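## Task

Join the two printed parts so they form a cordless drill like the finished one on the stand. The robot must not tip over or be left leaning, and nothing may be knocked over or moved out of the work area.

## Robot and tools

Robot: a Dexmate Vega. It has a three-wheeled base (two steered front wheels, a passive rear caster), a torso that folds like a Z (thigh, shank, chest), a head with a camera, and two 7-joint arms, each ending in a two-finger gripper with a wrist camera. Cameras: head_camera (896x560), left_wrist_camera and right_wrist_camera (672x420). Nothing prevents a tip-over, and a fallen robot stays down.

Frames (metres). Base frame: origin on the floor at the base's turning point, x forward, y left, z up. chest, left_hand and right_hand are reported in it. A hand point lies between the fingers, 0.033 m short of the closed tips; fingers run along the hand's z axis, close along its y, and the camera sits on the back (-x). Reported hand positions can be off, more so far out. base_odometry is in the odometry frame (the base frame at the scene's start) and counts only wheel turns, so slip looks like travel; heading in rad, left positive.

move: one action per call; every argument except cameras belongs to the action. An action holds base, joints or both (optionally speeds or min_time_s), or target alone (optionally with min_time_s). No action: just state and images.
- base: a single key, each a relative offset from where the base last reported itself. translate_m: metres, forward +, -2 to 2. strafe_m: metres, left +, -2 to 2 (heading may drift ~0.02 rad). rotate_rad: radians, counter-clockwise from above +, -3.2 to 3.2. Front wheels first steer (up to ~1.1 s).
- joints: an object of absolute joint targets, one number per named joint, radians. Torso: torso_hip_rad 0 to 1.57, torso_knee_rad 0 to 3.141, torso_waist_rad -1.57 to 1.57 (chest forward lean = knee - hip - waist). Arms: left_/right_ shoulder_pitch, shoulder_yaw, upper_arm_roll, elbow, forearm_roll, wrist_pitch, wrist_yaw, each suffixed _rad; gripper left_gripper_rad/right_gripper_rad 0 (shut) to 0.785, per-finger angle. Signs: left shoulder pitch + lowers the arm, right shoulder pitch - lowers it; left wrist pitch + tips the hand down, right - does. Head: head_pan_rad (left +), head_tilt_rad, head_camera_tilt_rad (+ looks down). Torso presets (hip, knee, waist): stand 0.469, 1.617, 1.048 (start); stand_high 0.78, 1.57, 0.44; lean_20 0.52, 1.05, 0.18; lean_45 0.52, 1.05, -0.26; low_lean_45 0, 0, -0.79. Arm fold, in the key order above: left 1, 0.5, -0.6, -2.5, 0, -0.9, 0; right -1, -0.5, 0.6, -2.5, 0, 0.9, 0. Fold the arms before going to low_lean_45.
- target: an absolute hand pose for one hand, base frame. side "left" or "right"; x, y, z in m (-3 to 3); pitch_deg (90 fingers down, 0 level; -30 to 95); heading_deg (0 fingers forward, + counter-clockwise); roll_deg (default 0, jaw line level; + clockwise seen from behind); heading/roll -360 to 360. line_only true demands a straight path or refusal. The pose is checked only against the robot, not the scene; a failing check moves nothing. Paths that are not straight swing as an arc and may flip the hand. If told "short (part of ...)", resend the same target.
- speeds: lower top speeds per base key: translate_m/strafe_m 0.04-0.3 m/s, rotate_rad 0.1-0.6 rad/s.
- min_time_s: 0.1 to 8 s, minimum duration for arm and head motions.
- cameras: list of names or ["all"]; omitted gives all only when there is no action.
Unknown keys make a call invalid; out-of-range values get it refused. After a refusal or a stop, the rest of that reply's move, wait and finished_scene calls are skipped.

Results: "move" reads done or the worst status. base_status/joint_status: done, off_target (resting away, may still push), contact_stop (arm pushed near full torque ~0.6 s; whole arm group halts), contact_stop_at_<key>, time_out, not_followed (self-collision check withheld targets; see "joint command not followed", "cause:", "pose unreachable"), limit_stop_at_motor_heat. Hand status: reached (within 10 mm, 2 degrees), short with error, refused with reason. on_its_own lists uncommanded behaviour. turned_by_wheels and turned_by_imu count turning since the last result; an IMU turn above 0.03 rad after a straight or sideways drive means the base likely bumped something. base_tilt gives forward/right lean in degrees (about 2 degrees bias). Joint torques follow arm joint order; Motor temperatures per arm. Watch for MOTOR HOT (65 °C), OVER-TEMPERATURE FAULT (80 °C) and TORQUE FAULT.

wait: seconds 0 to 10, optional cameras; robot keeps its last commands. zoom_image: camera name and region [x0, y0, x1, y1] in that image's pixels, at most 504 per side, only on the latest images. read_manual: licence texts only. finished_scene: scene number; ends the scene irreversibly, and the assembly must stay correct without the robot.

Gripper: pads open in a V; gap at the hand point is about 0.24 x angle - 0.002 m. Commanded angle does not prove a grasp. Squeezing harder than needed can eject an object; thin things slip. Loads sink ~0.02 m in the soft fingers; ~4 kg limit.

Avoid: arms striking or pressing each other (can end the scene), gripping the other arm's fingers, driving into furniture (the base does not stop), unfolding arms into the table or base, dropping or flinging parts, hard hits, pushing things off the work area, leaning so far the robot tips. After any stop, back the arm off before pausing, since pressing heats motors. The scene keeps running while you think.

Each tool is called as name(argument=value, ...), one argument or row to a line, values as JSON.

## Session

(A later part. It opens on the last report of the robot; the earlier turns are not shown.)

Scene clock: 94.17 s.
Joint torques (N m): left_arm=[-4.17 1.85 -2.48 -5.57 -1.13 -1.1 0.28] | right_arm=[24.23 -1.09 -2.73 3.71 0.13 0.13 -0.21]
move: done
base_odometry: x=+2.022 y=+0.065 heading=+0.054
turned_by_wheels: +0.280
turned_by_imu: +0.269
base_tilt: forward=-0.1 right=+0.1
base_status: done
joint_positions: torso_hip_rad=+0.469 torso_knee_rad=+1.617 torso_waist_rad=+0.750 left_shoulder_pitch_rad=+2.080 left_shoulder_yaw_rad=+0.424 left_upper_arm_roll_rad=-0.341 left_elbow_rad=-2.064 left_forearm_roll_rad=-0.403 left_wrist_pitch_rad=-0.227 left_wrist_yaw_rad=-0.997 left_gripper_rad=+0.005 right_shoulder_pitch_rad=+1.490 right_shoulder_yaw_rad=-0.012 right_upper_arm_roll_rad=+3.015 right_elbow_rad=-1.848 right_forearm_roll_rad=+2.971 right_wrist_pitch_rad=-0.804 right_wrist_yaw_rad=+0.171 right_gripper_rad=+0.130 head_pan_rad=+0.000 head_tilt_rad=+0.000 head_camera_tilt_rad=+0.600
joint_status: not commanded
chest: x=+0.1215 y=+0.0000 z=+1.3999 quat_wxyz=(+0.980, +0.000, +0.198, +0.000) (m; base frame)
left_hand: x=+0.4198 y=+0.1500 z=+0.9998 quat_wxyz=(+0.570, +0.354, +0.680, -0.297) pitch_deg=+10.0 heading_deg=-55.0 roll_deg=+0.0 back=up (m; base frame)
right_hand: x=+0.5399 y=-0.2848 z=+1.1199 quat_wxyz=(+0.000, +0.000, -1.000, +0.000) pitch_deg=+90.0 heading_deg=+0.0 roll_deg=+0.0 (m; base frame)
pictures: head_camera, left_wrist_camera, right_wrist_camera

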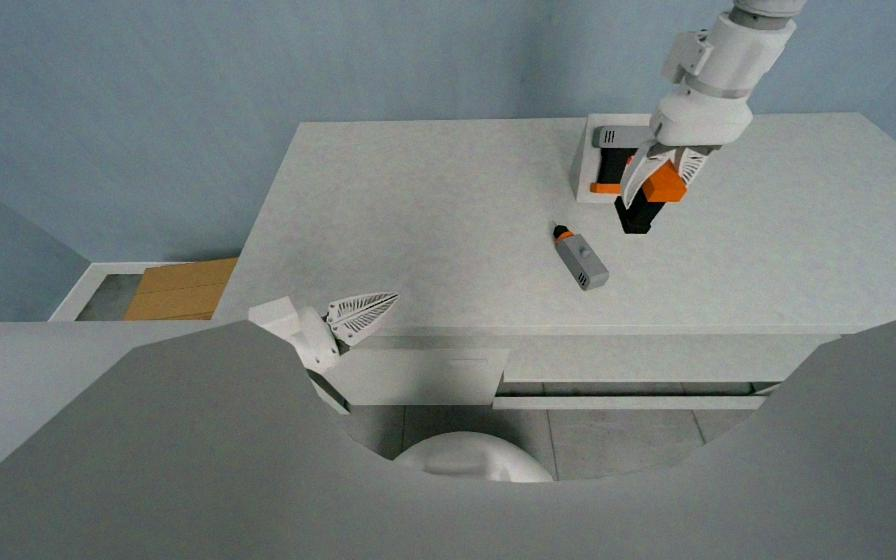

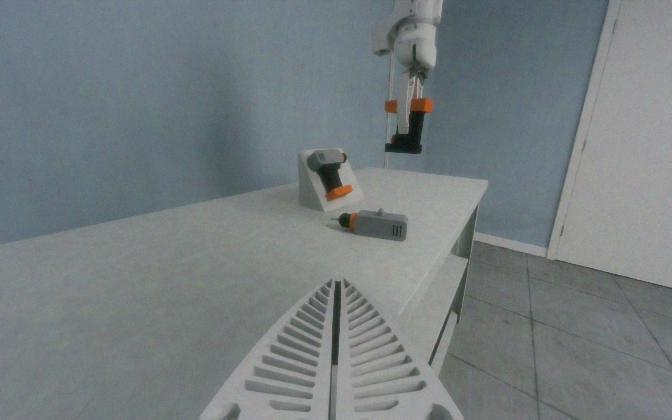

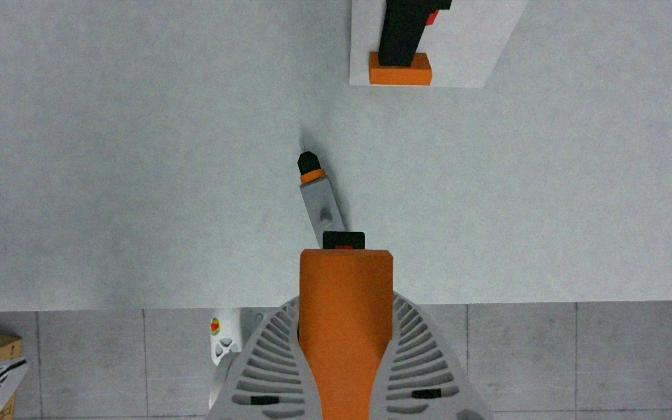

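move(
  target={"side":"right","x":0.567,"y":-0.265,"z":1.07,"pitch_deg":90,"heading_deg":20,"line_only":true},
  cameras=["head_camera","left_wrist_camera","right_wrist_camera"],
)

zoom_image(
  camera="left_wrist_camera",
  region=[310, 120, 450, 260],
)

zoom_image(
  camera="head_camera",
  region=[540, 170, 680, 310],
)

move(
  target={"side":"left","x":0.45,"y":0.06,"z":0.98,"pitch_deg":5,"heading_deg":-60,"line_only":true},
  cameras=["left_wrist_camera"],
)

zoom_image(
  camera="left_wrist_camera",
  region=[270, 100, 470, 300],
)

Scene clock: 97.90 s.
Joint torques (N m): left_arm=[-4.12 1.39 -2.76 -3.05 -1.64 -0.21 0.14] | right_arm=[14.07 1.04 0.82 5.23 0.04 -0.08 0.05]
move: done
base_odometry: x=+2.022 y=+0.065 heading=+0.054
turned_by_wheels: +0.000
turned_by_imu: -0.001
base_tilt: forward=+0.0 right=+0.2
base_status: not commanded
joint_positions: torso_hip_rad=+0.469 torso_knee_rad=+1.617 torso_waist_rad=+0.750 left_shoulder_pitch_rad=+2.080 left_shoulder_yaw_rad=+0.424 left_upper_arm_roll_rad=-0.341 left_elbow_rad=-2.064 left_forearm_roll_rad=-0.403 left_wrist_pitch_rad=-0.227 left_wrist_yaw_rad=-0.997 left_gripper_rad=+0.005 right_shoulder_pitch_rad=+1.347 right_shoulder_yaw_rad=+0.086 right_upper_arm_roll_rad=+3.040 right_elbow_rad=-1.818 right_forearm_roll_rad=+2.685 right_wrist_pitch_rad=-0.606 right_wrist_yaw_rad=+0.410 right_gripper_rad=+0.130 head_pan_rad=+0.000 head_tilt_rad=+0.000 head_camera_tilt_rad=+0.600
joint_status: not commanded
chest: x=+0.1215 y=+0.0000 z=+1.3999 quat_wxyz=(+0.980, +0.000, +0.198, +0.000) (m; base frame)
left_hand: x=+0.4198 y=+0.1500 z=+0.9998 quat_wxyz=(+0.570, +0.354, +0.680, -0.297) pitch_deg=+10.0 heading_deg=-55.0 roll_deg=+0.0 back=up (m; base frame)
right_hand: x=+0.5667 y=-0.2658 z=+1.0709 quat_wxyz=(+0.000, +0.170, -0.985, +0.000) pitch_deg=+89.9 heading_deg=+19.6 roll_deg=+0.0 (m; base frame)
right_hand_status: reached (straight line, planned for 1.2 s): 1 mm and 0.4 deg off.
pictures: head_camera, left_wrist_camera, right_wrist_camera

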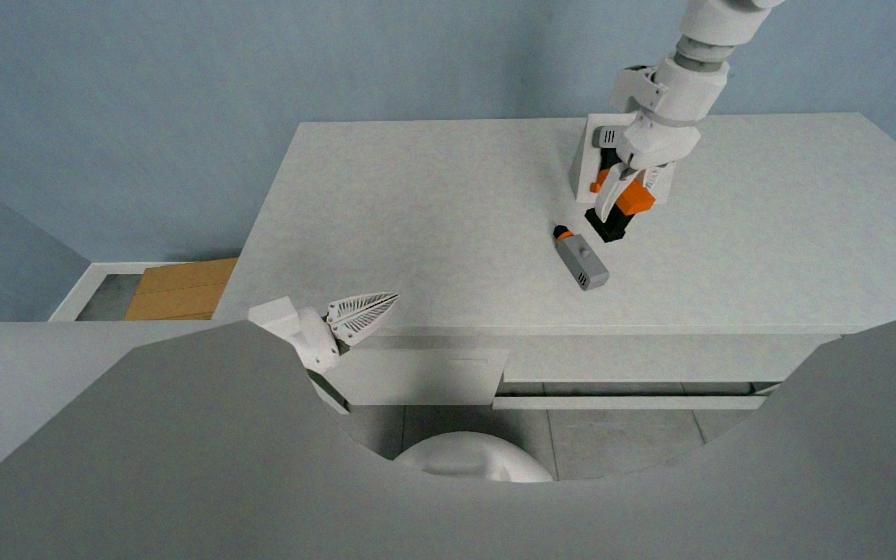

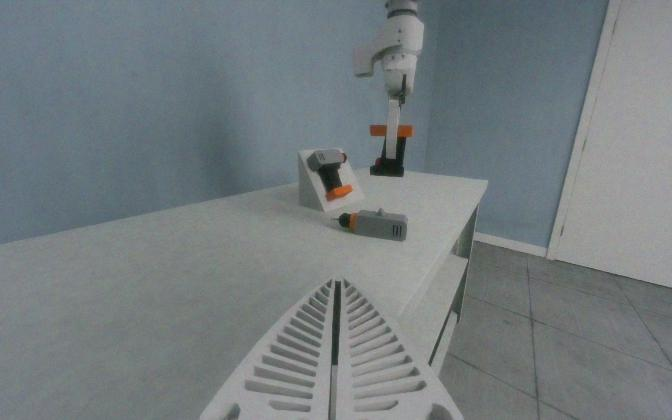

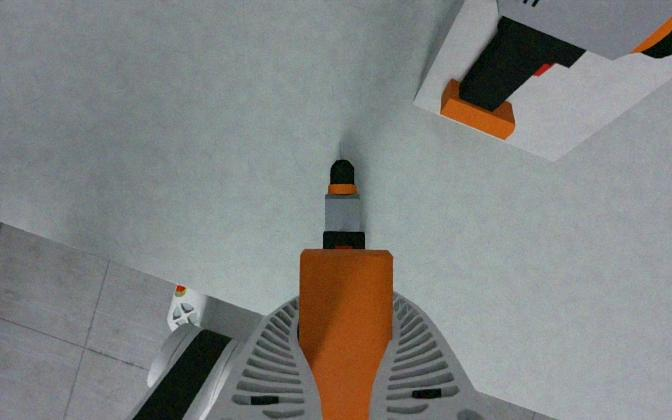

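Scaled by 3.600 from the camera's 672x420 image, which has a finer 960x600 frame.

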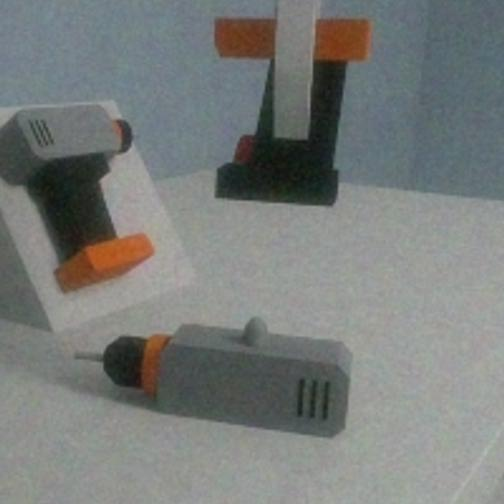

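Scaled by 3.600 from the camera's 896x560 image, which has a finer 960x600 frame.

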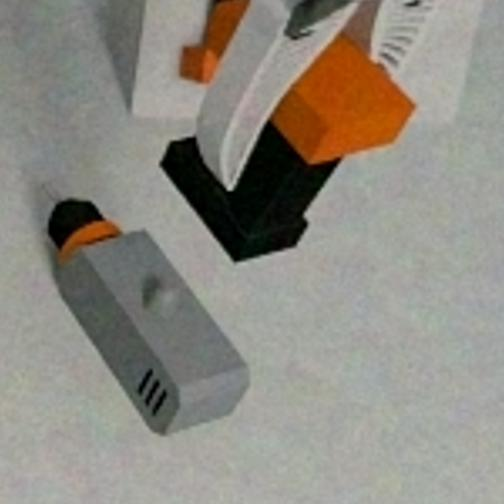

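Scene clock: 100.37 s.
Joint torques (N m): left_arm=[-7.56 1.02 -0.53 -5.52 -0.83 -0.93 0.37] | right_arm=[11.64 2.07 1.63 6.2 0 1.22 0.11]
move: done
base_odometry: x=+2.022 y=+0.065 heading=+0.054
turned_by_wheels: +0.000
turned_by_imu: -0.001
base_tilt: forward=-0.2 right=+0.3
base_status: not commanded
joint_positions: torso_hip_rad=+0.469 torso_knee_rad=+1.617 torso_waist_rad=+0.750 left_shoulder_pitch_rad=+1.860 left_shoulder_yaw_rad=+0.382 left_upper_arm_roll_rad=-0.091 left_elbow_rad=-1.930 left_forearm_roll_rad=-0.295 left_wrist_pitch_rad=-0.271 left_wrist_yaw_rad=-0.968 left_gripper_rad=+0.005 right_shoulder_pitch_rad=+1.344 right_shoulder_yaw_rad=+0.088 right_upper_arm_roll_rad=+3.041 right_elbow_rad=-1.817 right_forearm_roll_rad=+2.680 right_wrist_pitch_rad=-0.602 right_wrist_yaw_rad=+0.414 right_gripper_rad=+0.130 head_pan_rad=+0.000 head_tilt_rad=+0.000 head_camera_tilt_rad=+0.600
joint_status: not commanded
chest: x=+0.1215 y=+0.0000 z=+1.3999 quat_wxyz=(+0.980, +0.000, +0.198, +0.000) (m; base frame)
left_hand: x=+0.4494 y=+0.0619 z=+0.9800 quat_wxyz=(+0.585, +0.368, +0.640, -0.337) pitch_deg=+5.1 heading_deg=-59.9 roll_deg=+0.0 back=up (m; base frame)
left_hand_status: reached (straight line, planned for 1.1 s): 2 mm and 0.2 deg off.
right_hand: x=+0.5669 y=-0.2653 z=+1.0700 quat_wxyz=(+0.000, +0.173, -0.985, +0.000) pitch_deg=+90.0 heading_deg=+20.0 roll_deg=+0.0 (m; base frame)
pictures: left_wrist_camera

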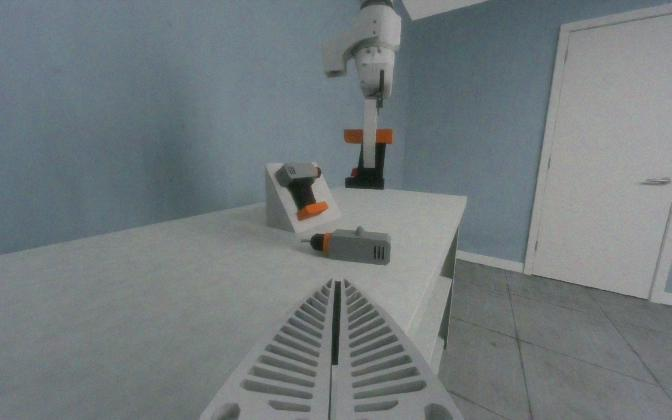

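Scaled by 2.520 from the camera's 672x420 image, which has a finer 960x600 frame.

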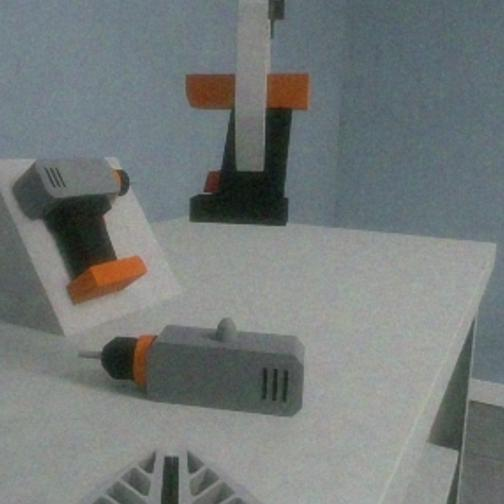

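move(
  target={"side":"right","x":0.5725,"y":-0.258,"z":1.03,"pitch_deg":90,"heading_deg":20,"line_only":true},
  cameras=["head_camera","left_wrist_camera","right_wrist_camera"],
)

zoom_image(
  camera="left_wrist_camera",
  region=[310, 160, 410, 260],
)

zoom_image(
  camera="head_camera",
  region=[540, 200, 640, 300],
)

zoom_image(
  camera="right_wrist_camera",
  region=[280, 140, 410, 270],
)

Scene clock: 105.77 s.
Joint torques (N m): left_arm=[-4.81 0.27 -0.17 -4.21 -0.59 -0.89 0.22] | right_arm=[12.1 1.75 1.85 5.93 0.36 0.82 -0.11]
move: done
base_odometry: x=+2.022 y=+0.065 heading=+0.054
turned_by_wheels: +0.000
turned_by_imu: -0.001
base_tilt: forward=-0.3 right=+0.2
base_status: not commanded
joint_positions: torso_hip_rad=+0.469 torso_knee_rad=+1.617 torso_waist_rad=+0.750 left_shoulder_pitch_rad=+1.856 left_shoulder_yaw_rad=+0.381 left_upper_arm_roll_rad=-0.086 left_elbow_rad=-1.927 left_forearm_roll_rad=-0.293 left_wrist_pitch_rad=-0.272 left_wrist_yaw_rad=-0.967 left_gripper_rad=+0.005 right_shoulder_pitch_rad=+1.251 right_shoulder_yaw_rad=+0.104 right_upper_arm_roll_rad=+3.041 right_elbow_rad=-1.798 right_forearm_roll_rad=+2.727 right_wrist_pitch_rad=-0.538 right_wrist_yaw_rad=+0.375 right_gripper_rad=+0.130 head_pan_rad=+0.000 head_tilt_rad=+0.000 head_camera_tilt_rad=+0.600
joint_status: not commanded
chest: x=+0.1215 y=+0.0000 z=+1.3999 quat_wxyz=(+0.980, +0.000, +0.198, +0.000) (m; base frame)
left_hand: x=+0.4498 y=+0.0601 z=+0.9797 quat_wxyz=(+0.585, +0.369, +0.639, -0.338) pitch_deg=+5.0 heading_deg=-60.0 roll_deg=+0.0 back=up (m; base frame)
right_hand: x=+0.5722 y=-0.2586 z=+1.0320 quat_wxyz=(+0.000, +0.173, -0.985, +0.000) pitch_deg=+90.0 heading_deg=+20.0 roll_deg=+0.0 (m; base frame)
right_hand_status: reached (straight line, planned for 0.6 s): 2 mm and 0.0 deg off.
pictures: head_camera, left_wrist_camera, right_wrist_camera

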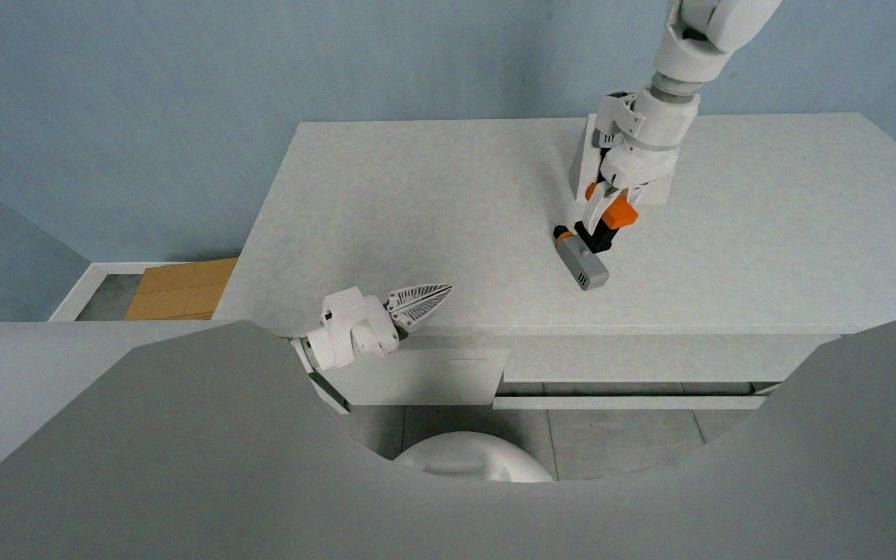

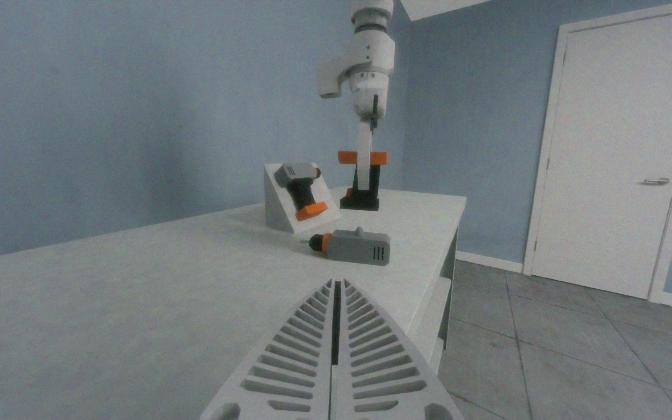

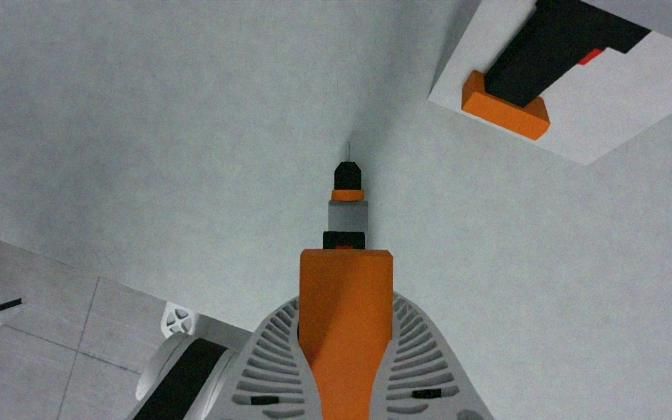

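Scaled by 5.040 from the camera's 672x420 image, which has a finer 960x600 frame.

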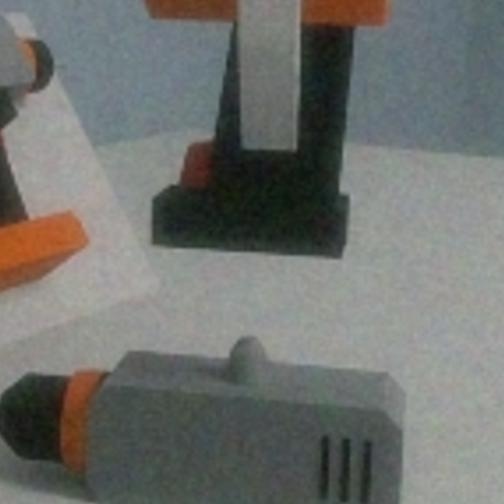

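Scaled by 5.040 from the camera's 896x560 image, which has a finer 960x600 frame.

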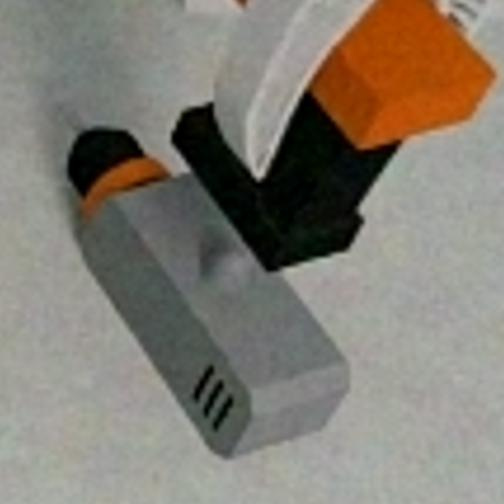

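Scaled by 3.877 from the camera's 672x420 image, which has a finer 960x600 frame.

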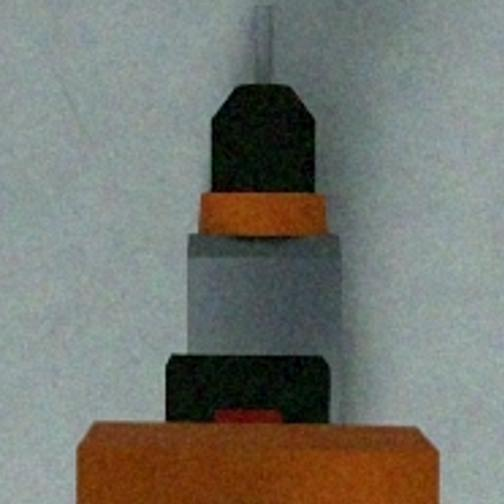

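move(
  target={"side":"right","x":0.5725,"y":-0.258,"z":1.009,"pitch_deg":90,"heading_deg":20,"line_only":true},
  min_time_s=1.5,
  cameras=["head_camera","left_wrist_camera","right_wrist_camera"],
)

zoom_image(
  camera="left_wrist_camera",
  region=[310, 160, 410, 260],
)

zoom_image(
  camera="head_camera",
  region=[540, 200, 640, 300],
)

zoom_image(
  camera="right_wrist_camera",
  region=[280, 140, 410, 270],
)

Scene clock: 108.73 s.
Joint torques (N m): left_arm=[-9.34 2.14 -1.14 -2.76 -0.72 -1.19 0.38] | right_arm=[13.62 -0.33 -0.87 5.11 0.17 0.37 -0.24]
move: done
base_odometry: x=+2.022 y=+0.065 heading=+0.054
turned_by_wheels: +0.000
turned_by_imu: -0.001
base_tilt: forward=-0.2 right=+0.3
base_status: not commanded
joint_positions: torso_hip_rad=+0.469 torso_knee_rad=+1.617 torso_waist_rad=+0.750 left_shoulder_pitch_rad=+1.856 left_shoulder_yaw_rad=+0.381 left_upper_arm_roll_rad=-0.086 left_elbow_rad=-1.927 left_forearm_roll_rad=-0.293 left_wrist_pitch_rad=-0.272 left_wrist_yaw_rad=-0.967 left_gripper_rad=+0.005 right_shoulder_pitch_rad=+1.203 right_shoulder_yaw_rad=+0.100 right_upper_arm_roll_rad=+3.041 right_elbow_rad=-1.794 right_forearm_roll_rad=+2.741 right_wrist_pitch_rad=-0.500 right_wrist_yaw_rad=+0.351 right_gripper_rad=+0.130 head_pan_rad=+0.000 head_tilt_rad=+0.000 head_camera_tilt_rad=+0.600
joint_status: not commanded
chest: x=+0.1215 y=+0.0000 z=+1.3999 quat_wxyz=(+0.980, +0.000, +0.198, +0.000) (m; base frame)
left_hand: x=+0.4498 y=+0.0601 z=+0.9797 quat_wxyz=(+0.585, +0.369, +0.639, -0.338) pitch_deg=+5.0 heading_deg=-60.0 roll_deg=+0.0 back=up (m; base frame)
right_hand: x=+0.5724 y=-0.2581 z=+1.0109 quat_wxyz=(+0.000, +0.174, -0.985, +0.000) pitch_deg=+90.0 heading_deg=+20.0 roll_deg=+0.0 (m; base frame)
right_hand_status: reached (straight line, planned for 1.5 s): 2 mm and 0.0 deg off.
pictures: head_camera, left_wrist_camera, right_wrist_camera

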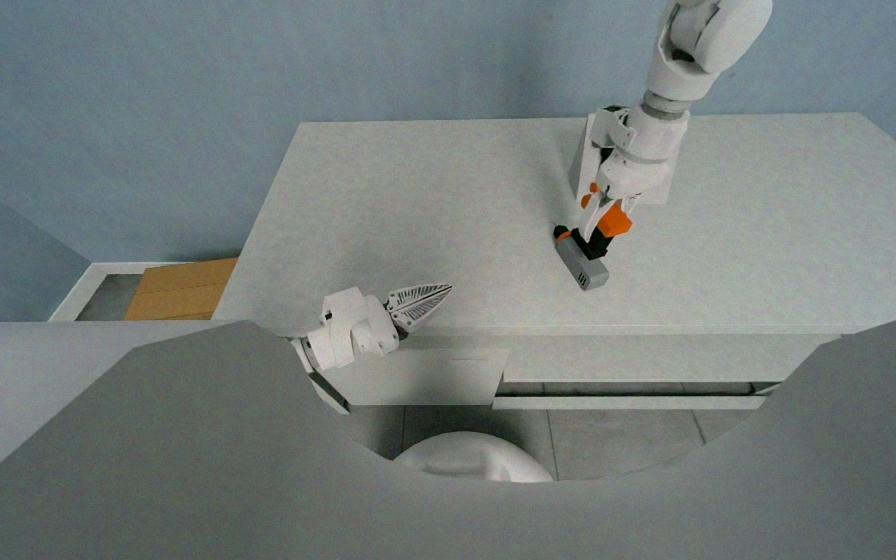

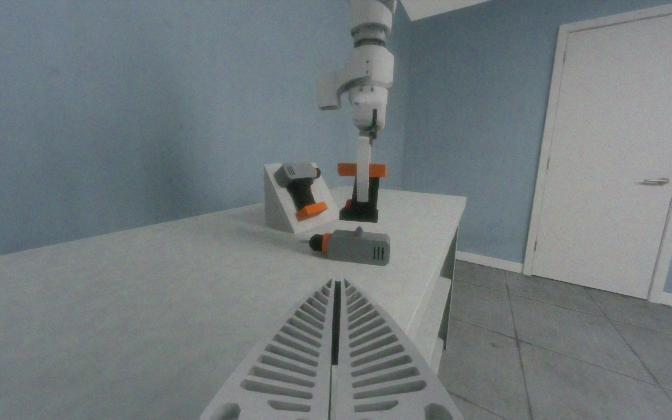

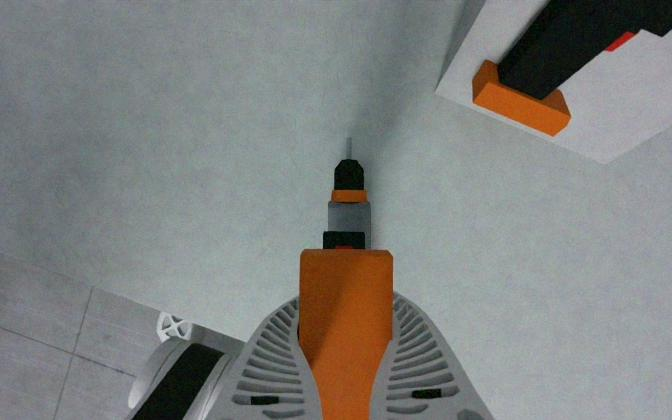

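Scaled by 5.040 from the camera's 672x420 image, which has a finer 960x600 frame.

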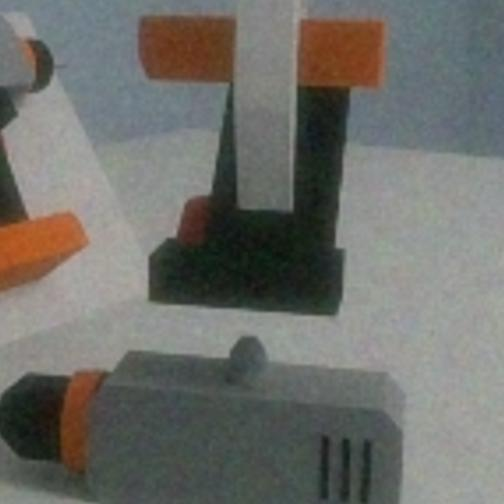

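Scaled by 5.040 from the camera's 896x560 image, which has a finer 960x600 frame.

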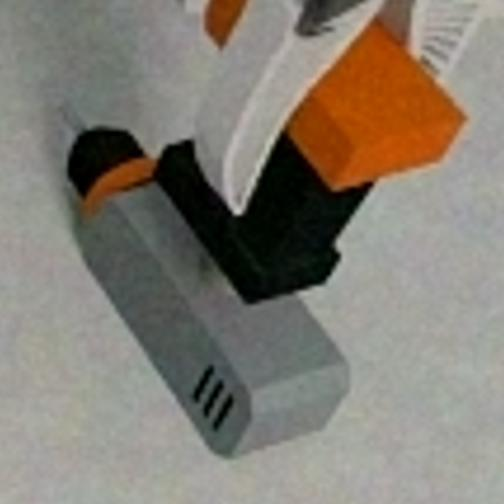

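Scaled by 3.877 from the camera's 672x420 image, which has a finer 960x600 frame.

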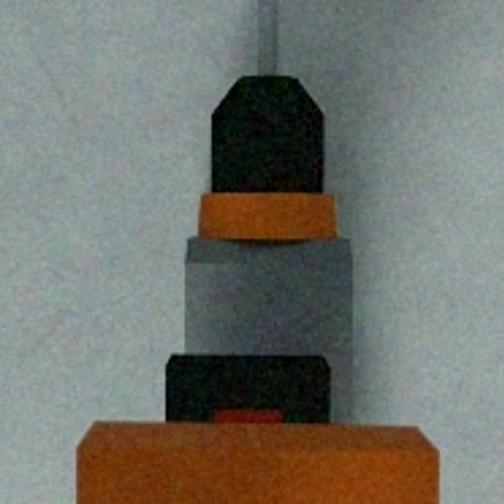

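move(
  target={"side":"left","x":0.36,"y":-0.06,"z":0.99,"pitch_deg":10,"heading_deg":-30,"line_only":true},
  cameras=["left_wrist_camera"],
)

zoom_image(
  camera="left_wrist_camera",
  region=[310, 120, 450, 260],
)

Scene clock: 111.93 s.
Joint torques (N m): left_arm=[-8.2 0.44 -1.61 -5.35 -1.22 -1.07 0.54] | right_arm=[13.4 -0.4 -0.22 5.68 0.59 0.31 -0.25]
move: refused
base_odometry: x=+2.022 y=+0.065 heading=+0.054
turned_by_wheels: +0.000
turned_by_imu: -0.001
base_tilt: forward=-0.3 right=+0.2
base_status: not commanded
joint_positions: torso_hip_rad=+0.469 torso_knee_rad=+1.617 torso_waist_rad=+0.750 left_shoulder_pitch_rad=+1.856 left_shoulder_yaw_rad=+0.381 left_upper_arm_roll_rad=-0.086 left_elbow_rad=-1.927 left_forearm_roll_rad=-0.293 left_wrist_pitch_rad=-0.272 left_wrist_yaw_rad=-0.967 left_gripper_rad=+0.005 right_shoulder_pitch_rad=+1.199 right_shoulder_yaw_rad=+0.099 right_upper_arm_roll_rad=+3.041 right_elbow_rad=-1.794 right_forearm_roll_rad=+2.742 right_wrist_pitch_rad=-0.496 right_wrist_yaw_rad=+0.349 right_gripper_rad=+0.130 head_pan_rad=+0.000 head_tilt_rad=+0.000 head_camera_tilt_rad=+0.600
joint_status: not commanded
chest: x=+0.1215 y=+0.0000 z=+1.3999 quat_wxyz=(+0.980, +0.000, +0.198, +0.000) (m; base frame)
left_hand: x=+0.4498 y=+0.0601 z=+0.9797 quat_wxyz=(+0.585, +0.369, +0.639, -0.338) pitch_deg=+5.0 heading_deg=-60.0 roll_deg=+0.0 back=up (m; base frame)
left_hand_status: refused: the best posture that gets there brings the left wrist into the chest, as the model's coarse spheres have them (needs 2.6 cm clear). Nothing moved.
right_hand: x=+0.5724 y=-0.2580 z=+1.0090 quat_wxyz=(+0.000, +0.174, -0.985, +0.000) pitch_deg=+90.0 heading_deg=+20.0 roll_deg=+0.0 (m; base frame)
pictures: left_wrist_camera

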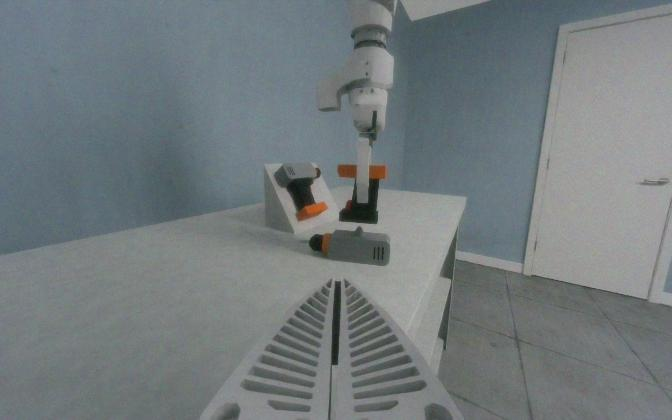

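Scaled by 3.600 from the camera's 672x420 image, which has a finer 960x600 frame.

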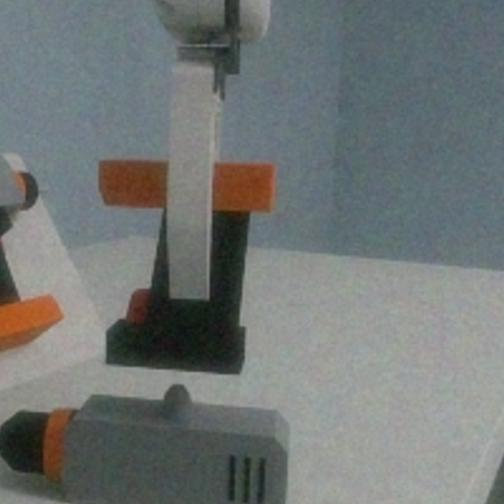

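move(
  target={"side":"right","x":0.5715,"y":-0.259,"z":1.0005,"pitch_deg":90,"heading_deg":20,"line_only":true},
  min_time_s=1.5,
  cameras=["head_camera","left_wrist_camera","right_wrist_camera"],
)

zoom_image(
  camera="left_wrist_camera",
  region=[325, 190, 395, 270],
)

zoom_image(
  camera="head_camera",
  region=[550, 220, 620, 300],
)

zoom_image(
  camera="right_wrist_camera",
  region=[280, 140, 410, 270],
)

Scene clock: 115.73 s.
Joint torques (N m): left_arm=[-7.91 0.73 -2.04 -4.51 -1.08 -1.21 0.36] | right_arm=[13.87 -2.67 -5.25 2.27 0.22 0.17 -0.38]
move: done
base_odometry: x=+2.022 y=+0.065 heading=+0.054
turned_by_wheels: +0.000
turned_by_imu: -0.001
base_tilt: forward=-0.3 right=+0.2
base_status: not commanded
joint_positions: torso_hip_rad=+0.469 torso_knee_rad=+1.617 torso_waist_rad=+0.750 left_shoulder_pitch_rad=+1.856 left_shoulder_yaw_rad=+0.381 left_upper_arm_roll_rad=-0.086 left_elbow_rad=-1.927 left_forearm_roll_rad=-0.293 left_wrist_pitch_rad=-0.272 left_wrist_yaw_rad=-0.967 left_gripper_rad=+0.005 right_shoulder_pitch_rad=+1.183 right_shoulder_yaw_rad=+0.096 right_upper_arm_roll_rad=+3.039 right_elbow_rad=-1.796 right_forearm_roll_rad=+2.745 right_wrist_pitch_rad=-0.479 right_wrist_yaw_rad=+0.340 right_gripper_rad=+0.130 head_pan_rad=+0.000 head_tilt_rad=+0.000 head_camera_tilt_rad=+0.600
joint_status: not commanded
chest: x=+0.1215 y=+0.0000 z=+1.3999 quat_wxyz=(+0.980, +0.000, +0.198, +0.000) (m; base frame)
left_hand: x=+0.4498 y=+0.0601 z=+0.9797 quat_wxyz=(+0.585, +0.369, +0.639, -0.338) pitch_deg=+5.0 heading_deg=-60.0 roll_deg=+0.0 back=up (m; base frame)
right_hand: x=+0.5716 y=-0.2587 z=+1.0012 quat_wxyz=(+0.000, +0.174, -0.985, +0.000) pitch_deg=+90.0 heading_deg=+20.0 roll_deg=+0.0 (m; base frame)
right_hand_status: reached (straight line, planned for 1.5 s): 1 mm and 0.0 deg off.
pictures: head_camera, left_wrist_camera, right_wrist_camera

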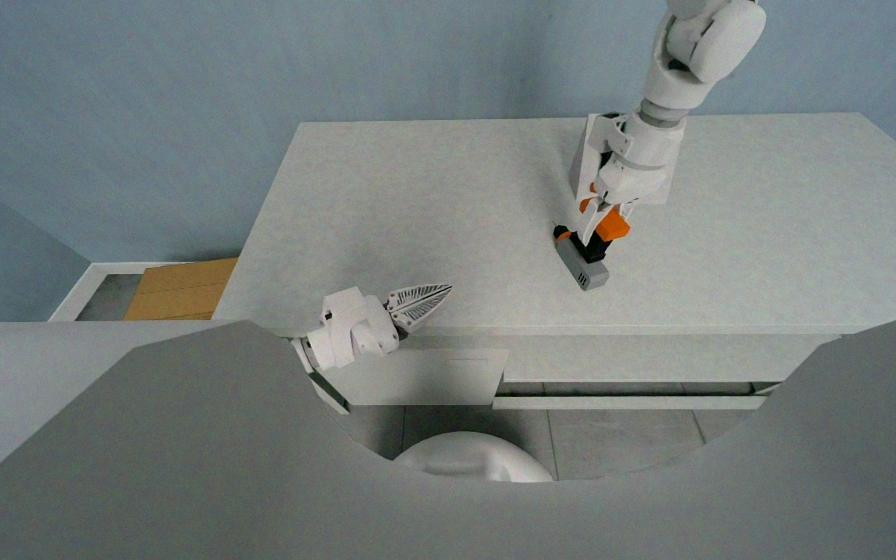

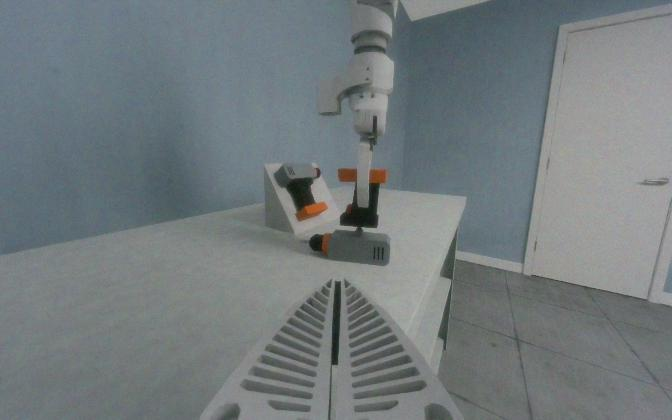

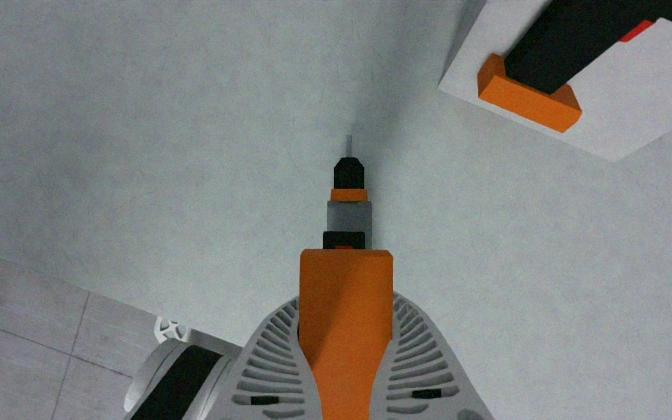

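Scaled by 6.300 from the camera's 672x420 image, which has a finer 960x600 frame.

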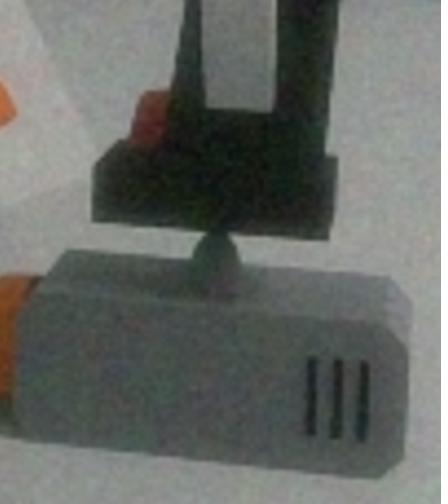

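Scaled by 6.300 from the camera's 896x560 image, which has a finer 960x600 frame.

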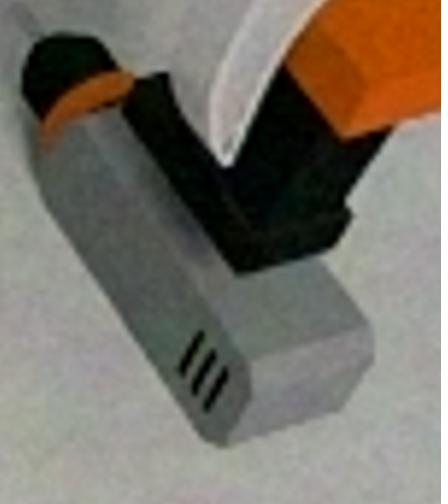

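Scaled by 3.877 from the camera's 672x420 image, which has a finer 960x600 frame.

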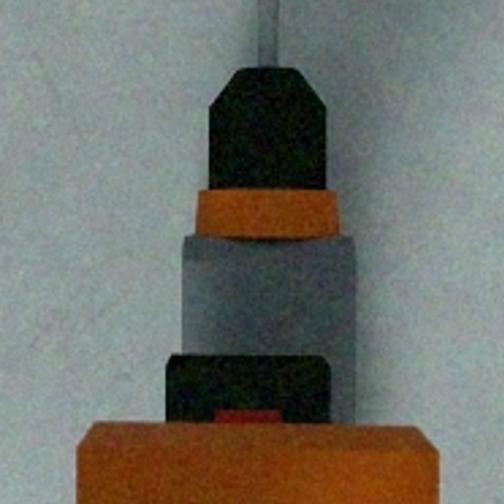

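move(
  target={"side":"right","x":0.572,"y":-0.2632,"z":1.0005,"pitch_deg":90,"heading_deg":20,"line_only":true},
  min_time_s=1.5,
  cameras=["head_camera","left_wrist_camera","right_wrist_camera"],
)

zoom_image(
  camera="left_wrist_camera",
  region=[325, 190, 395, 270],
)

zoom_image(
  camera="head_camera",
  region=[550, 220, 620, 300],
)

zoom_image(
  camera="right_wrist_camera",
  region=[280, 140, 410, 270],
)

Scene clock: 118.97 s.
Joint torques (N m): left_arm=[-6.4 0.65 0.45 -4.38 -1.17 -2.31 0.32] | right_arm=[12.13 -2.71 -5.39 4.93 -0.51 1.3 0.11]
move: done
base_odometry: x=+2.022 y=+0.065 heading=+0.054
turned_by_wheels: +0.000
turned_by_imu: -0.001
base_tilt: forward=-0.3 right=-0.2
base_status: not commanded
joint_positions: torso_hip_rad=+0.469 torso_knee_rad=+1.617 torso_waist_rad=+0.750 left_shoulder_pitch_rad=+1.856 left_shoulder_yaw_rad=+0.381 left_upper_arm_roll_rad=-0.086 left_elbow_rad=-1.927 left_forearm_roll_rad=-0.293 left_wrist_pitch_rad=-0.272 left_wrist_yaw_rad=-0.967 left_gripper_rad=+0.005 right_shoulder_pitch_rad=+1.179 right_shoulder_yaw_rad=+0.090 right_upper_arm_roll_rad=+3.033 right_elbow_rad=-1.794 right_forearm_roll_rad=+2.736 right_wrist_pitch_rad=-0.476 right_wrist_yaw_rad=+0.345 right_gripper_rad=+0.130 head_pan_rad=+0.000 head_tilt_rad=+0.000 head_camera_tilt_rad=+0.600
joint_status: not commanded
chest: x=+0.1215 y=+0.0000 z=+1.3999 quat_wxyz=(+0.980, +0.000, +0.198, +0.000) (m; base frame)
left_hand: x=+0.4498 y=+0.0601 z=+0.9797 quat_wxyz=(+0.585, +0.369, +0.639, -0.338) pitch_deg=+5.0 heading_deg=-60.0 roll_deg=+0.0 back=up (m; base frame)
right_hand: x=+0.5718 y=-0.2626 z=+1.0005 quat_wxyz=(+0.000, +0.174, -0.985, +0.000) pitch_deg=+90.0 heading_deg=+20.0 roll_deg=+0.0 (m; base frame)
right_hand_status: reached (straight line, planned for 1.5 s): 1 mm and 0.0 deg off.
pictures: head_camera, left_wrist_camera, right_wrist_camera

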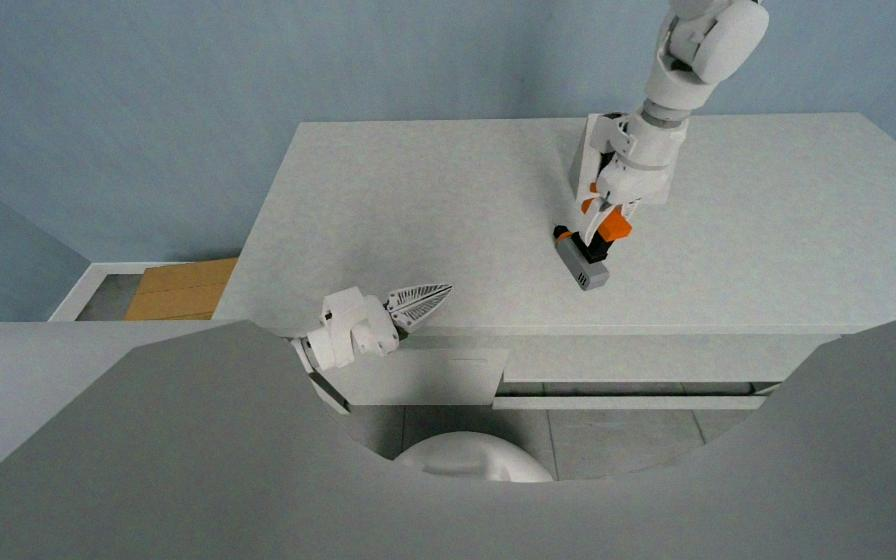

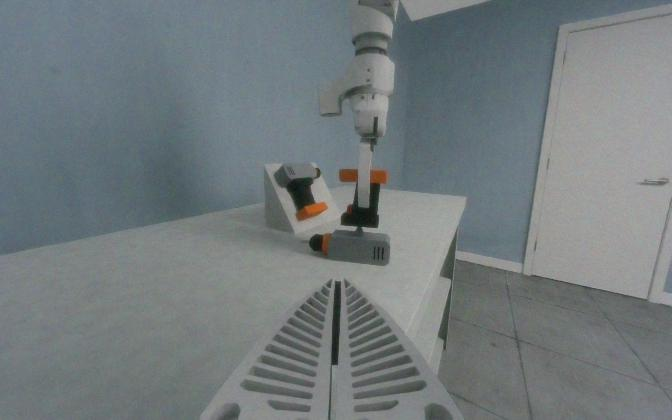

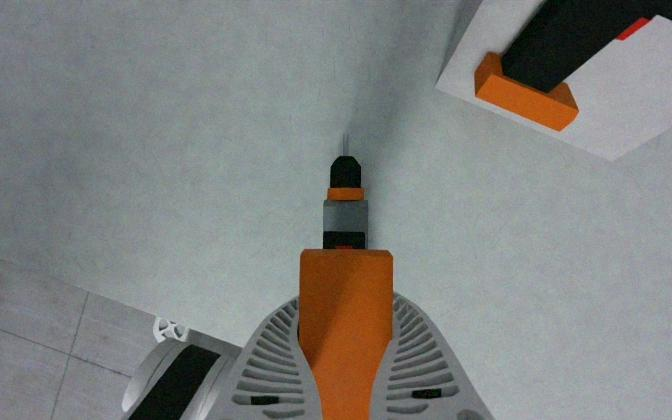

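Scaled by 6.300 from the camera's 672x420 image, which has a finer 960x600 frame.

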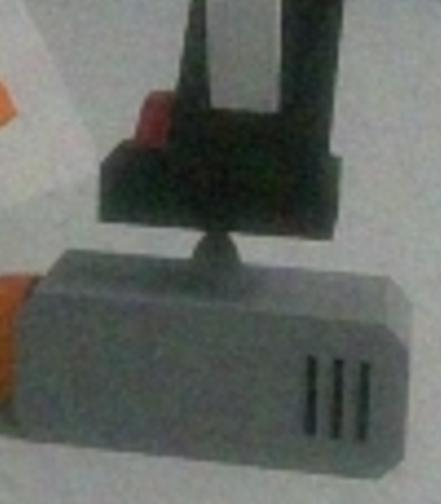

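Scaled by 6.300 from the camera's 896x560 image, which has a finer 960x600 frame.

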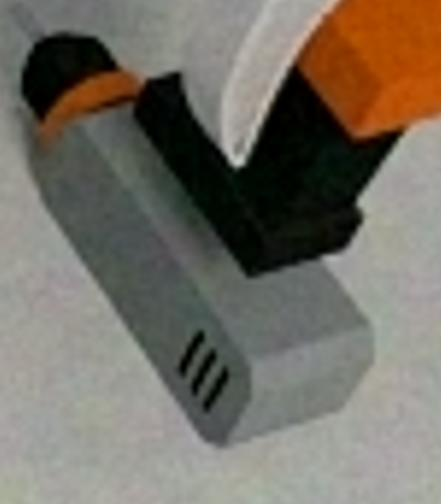

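Scaled by 3.877 from the camera's 672x420 image, which has a finer 960x600 frame.

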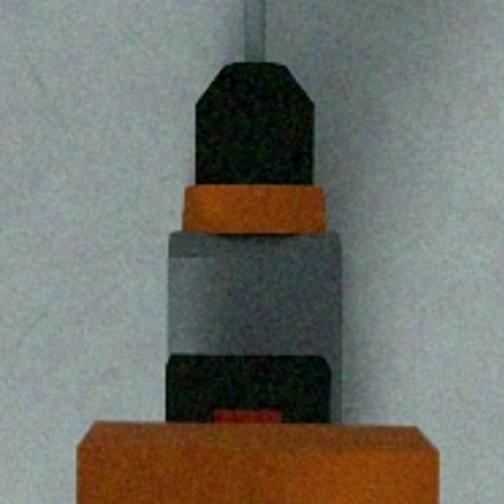

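move(
  target={"side":"right","x":0.5725,"y":-0.2645,"z":0.991,"pitch_deg":90,"heading_deg":20,"line_only":true},
  min_time_s=2,
  cameras=["head_camera","left_wrist_camera","right_wrist_camera"],
)

zoom_image(
  camera="left_wrist_camera",
  region=[325, 190, 395, 270],
)

zoom_image(
  camera="head_camera",
  region=[550, 220, 620, 300],
)

zoom_image(
  camera="right_wrist_camera",
  region=[280, 140, 410, 270],
)

Scene clock: 122.07 s.
Joint torques (N m): left_arm=[-9.01 -2.59 -2.08 -4.27 -1.34 -1.87 0.52] | right_arm=[15.61 -0.91 -4.45 6.02 0.04 -0.97 -0.05]
move: done
base_odometry: x=+2.022 y=+0.065 heading=+0.054
turned_by_wheels: +0.000
turned_by_imu: -0.001
base_tilt: forward=-0.3 right=+0.0
base_status: not commanded
joint_positions: torso_hip_rad=+0.469 torso_knee_rad=+1.617 torso_waist_rad=+0.750 left_shoulder_pitch_rad=+1.856 left_shoulder_yaw_rad=+0.381 left_upper_arm_roll_rad=-0.086 left_elbow_rad=-1.927 left_forearm_roll_rad=-0.293 left_wrist_pitch_rad=-0.272 left_wrist_yaw_rad=-0.967 left_gripper_rad=+0.005 right_shoulder_pitch_rad=+1.157 right_shoulder_yaw_rad=+0.086 right_upper_arm_roll_rad=+3.030 right_elbow_rad=-1.787 right_forearm_roll_rad=+2.737 right_wrist_pitch_rad=-0.460 right_wrist_yaw_rad=+0.338 right_gripper_rad=+0.130 head_pan_rad=+0.000 head_tilt_rad=+0.000 head_camera_tilt_rad=+0.600
joint_status: not commanded
chest: x=+0.1215 y=+0.0000 z=+1.3999 quat_wxyz=(+0.980, +0.000, +0.198, +0.000) (m; base frame)
left_hand: x=+0.4498 y=+0.0601 z=+0.9797 quat_wxyz=(+0.585, +0.369, +0.639, -0.338) pitch_deg=+5.0 heading_deg=-60.0 roll_deg=+0.0 back=up (m; base frame)
right_hand: x=+0.5724 y=-0.2642 z=+0.9915 quat_wxyz=(+0.000, +0.174, -0.985, +0.000) pitch_deg=+90.0 heading_deg=+20.0 roll_deg=+0.0 (m; base frame)
right_hand_status: reached (straight line, planned for 2.0 s): 1 mm and 0.0 deg off.
pictures: head_camera, left_wrist_camera, right_wrist_camera

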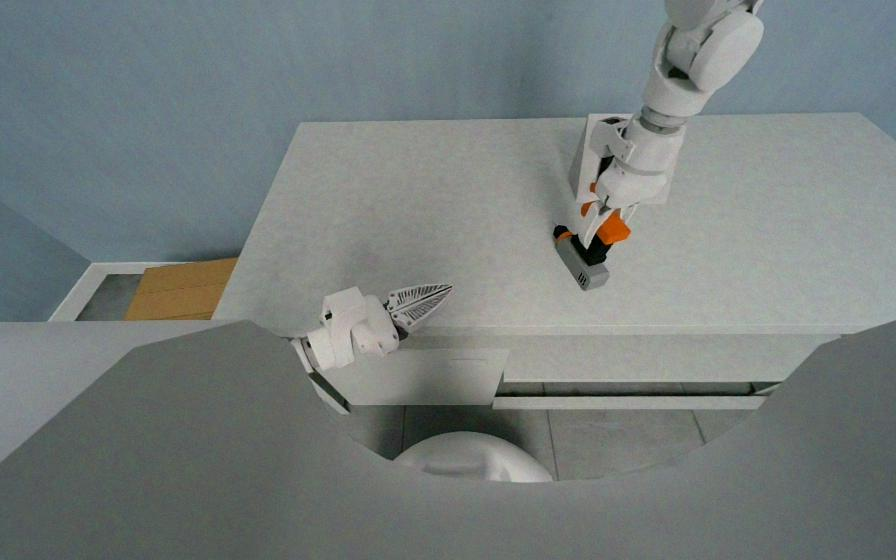

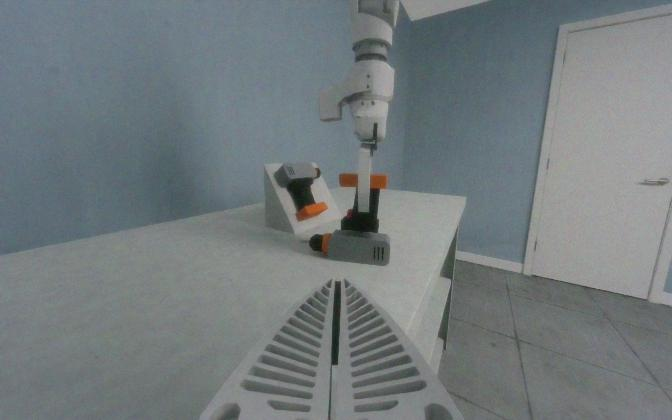

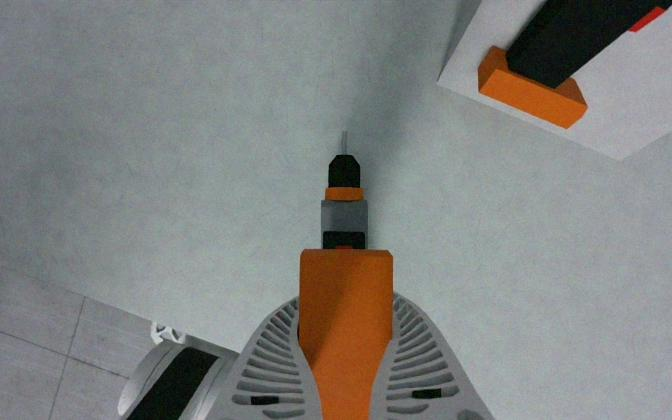

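Scaled by 6.300 from the camera's 672x420 image, which has a finer 960x600 frame.

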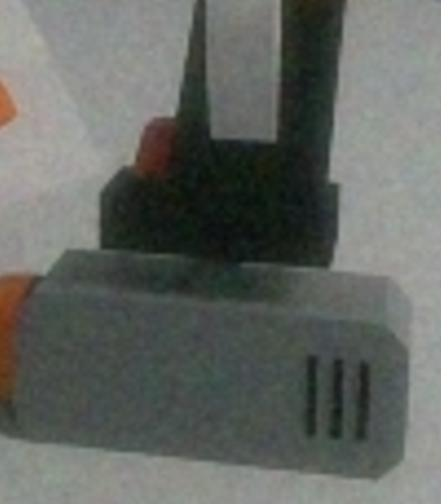

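Scaled by 6.300 from the camera's 896x560 image, which has a finer 960x600 frame.

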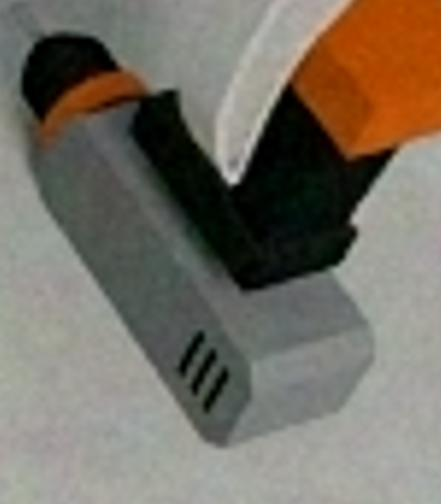

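Scaled by 3.877 from the camera's 672x420 image, which has a finer 960x600 frame.

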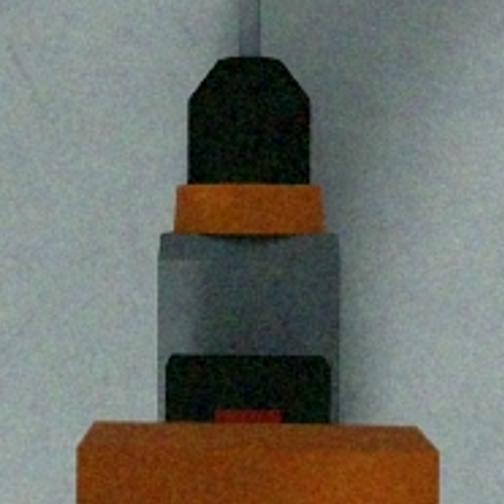

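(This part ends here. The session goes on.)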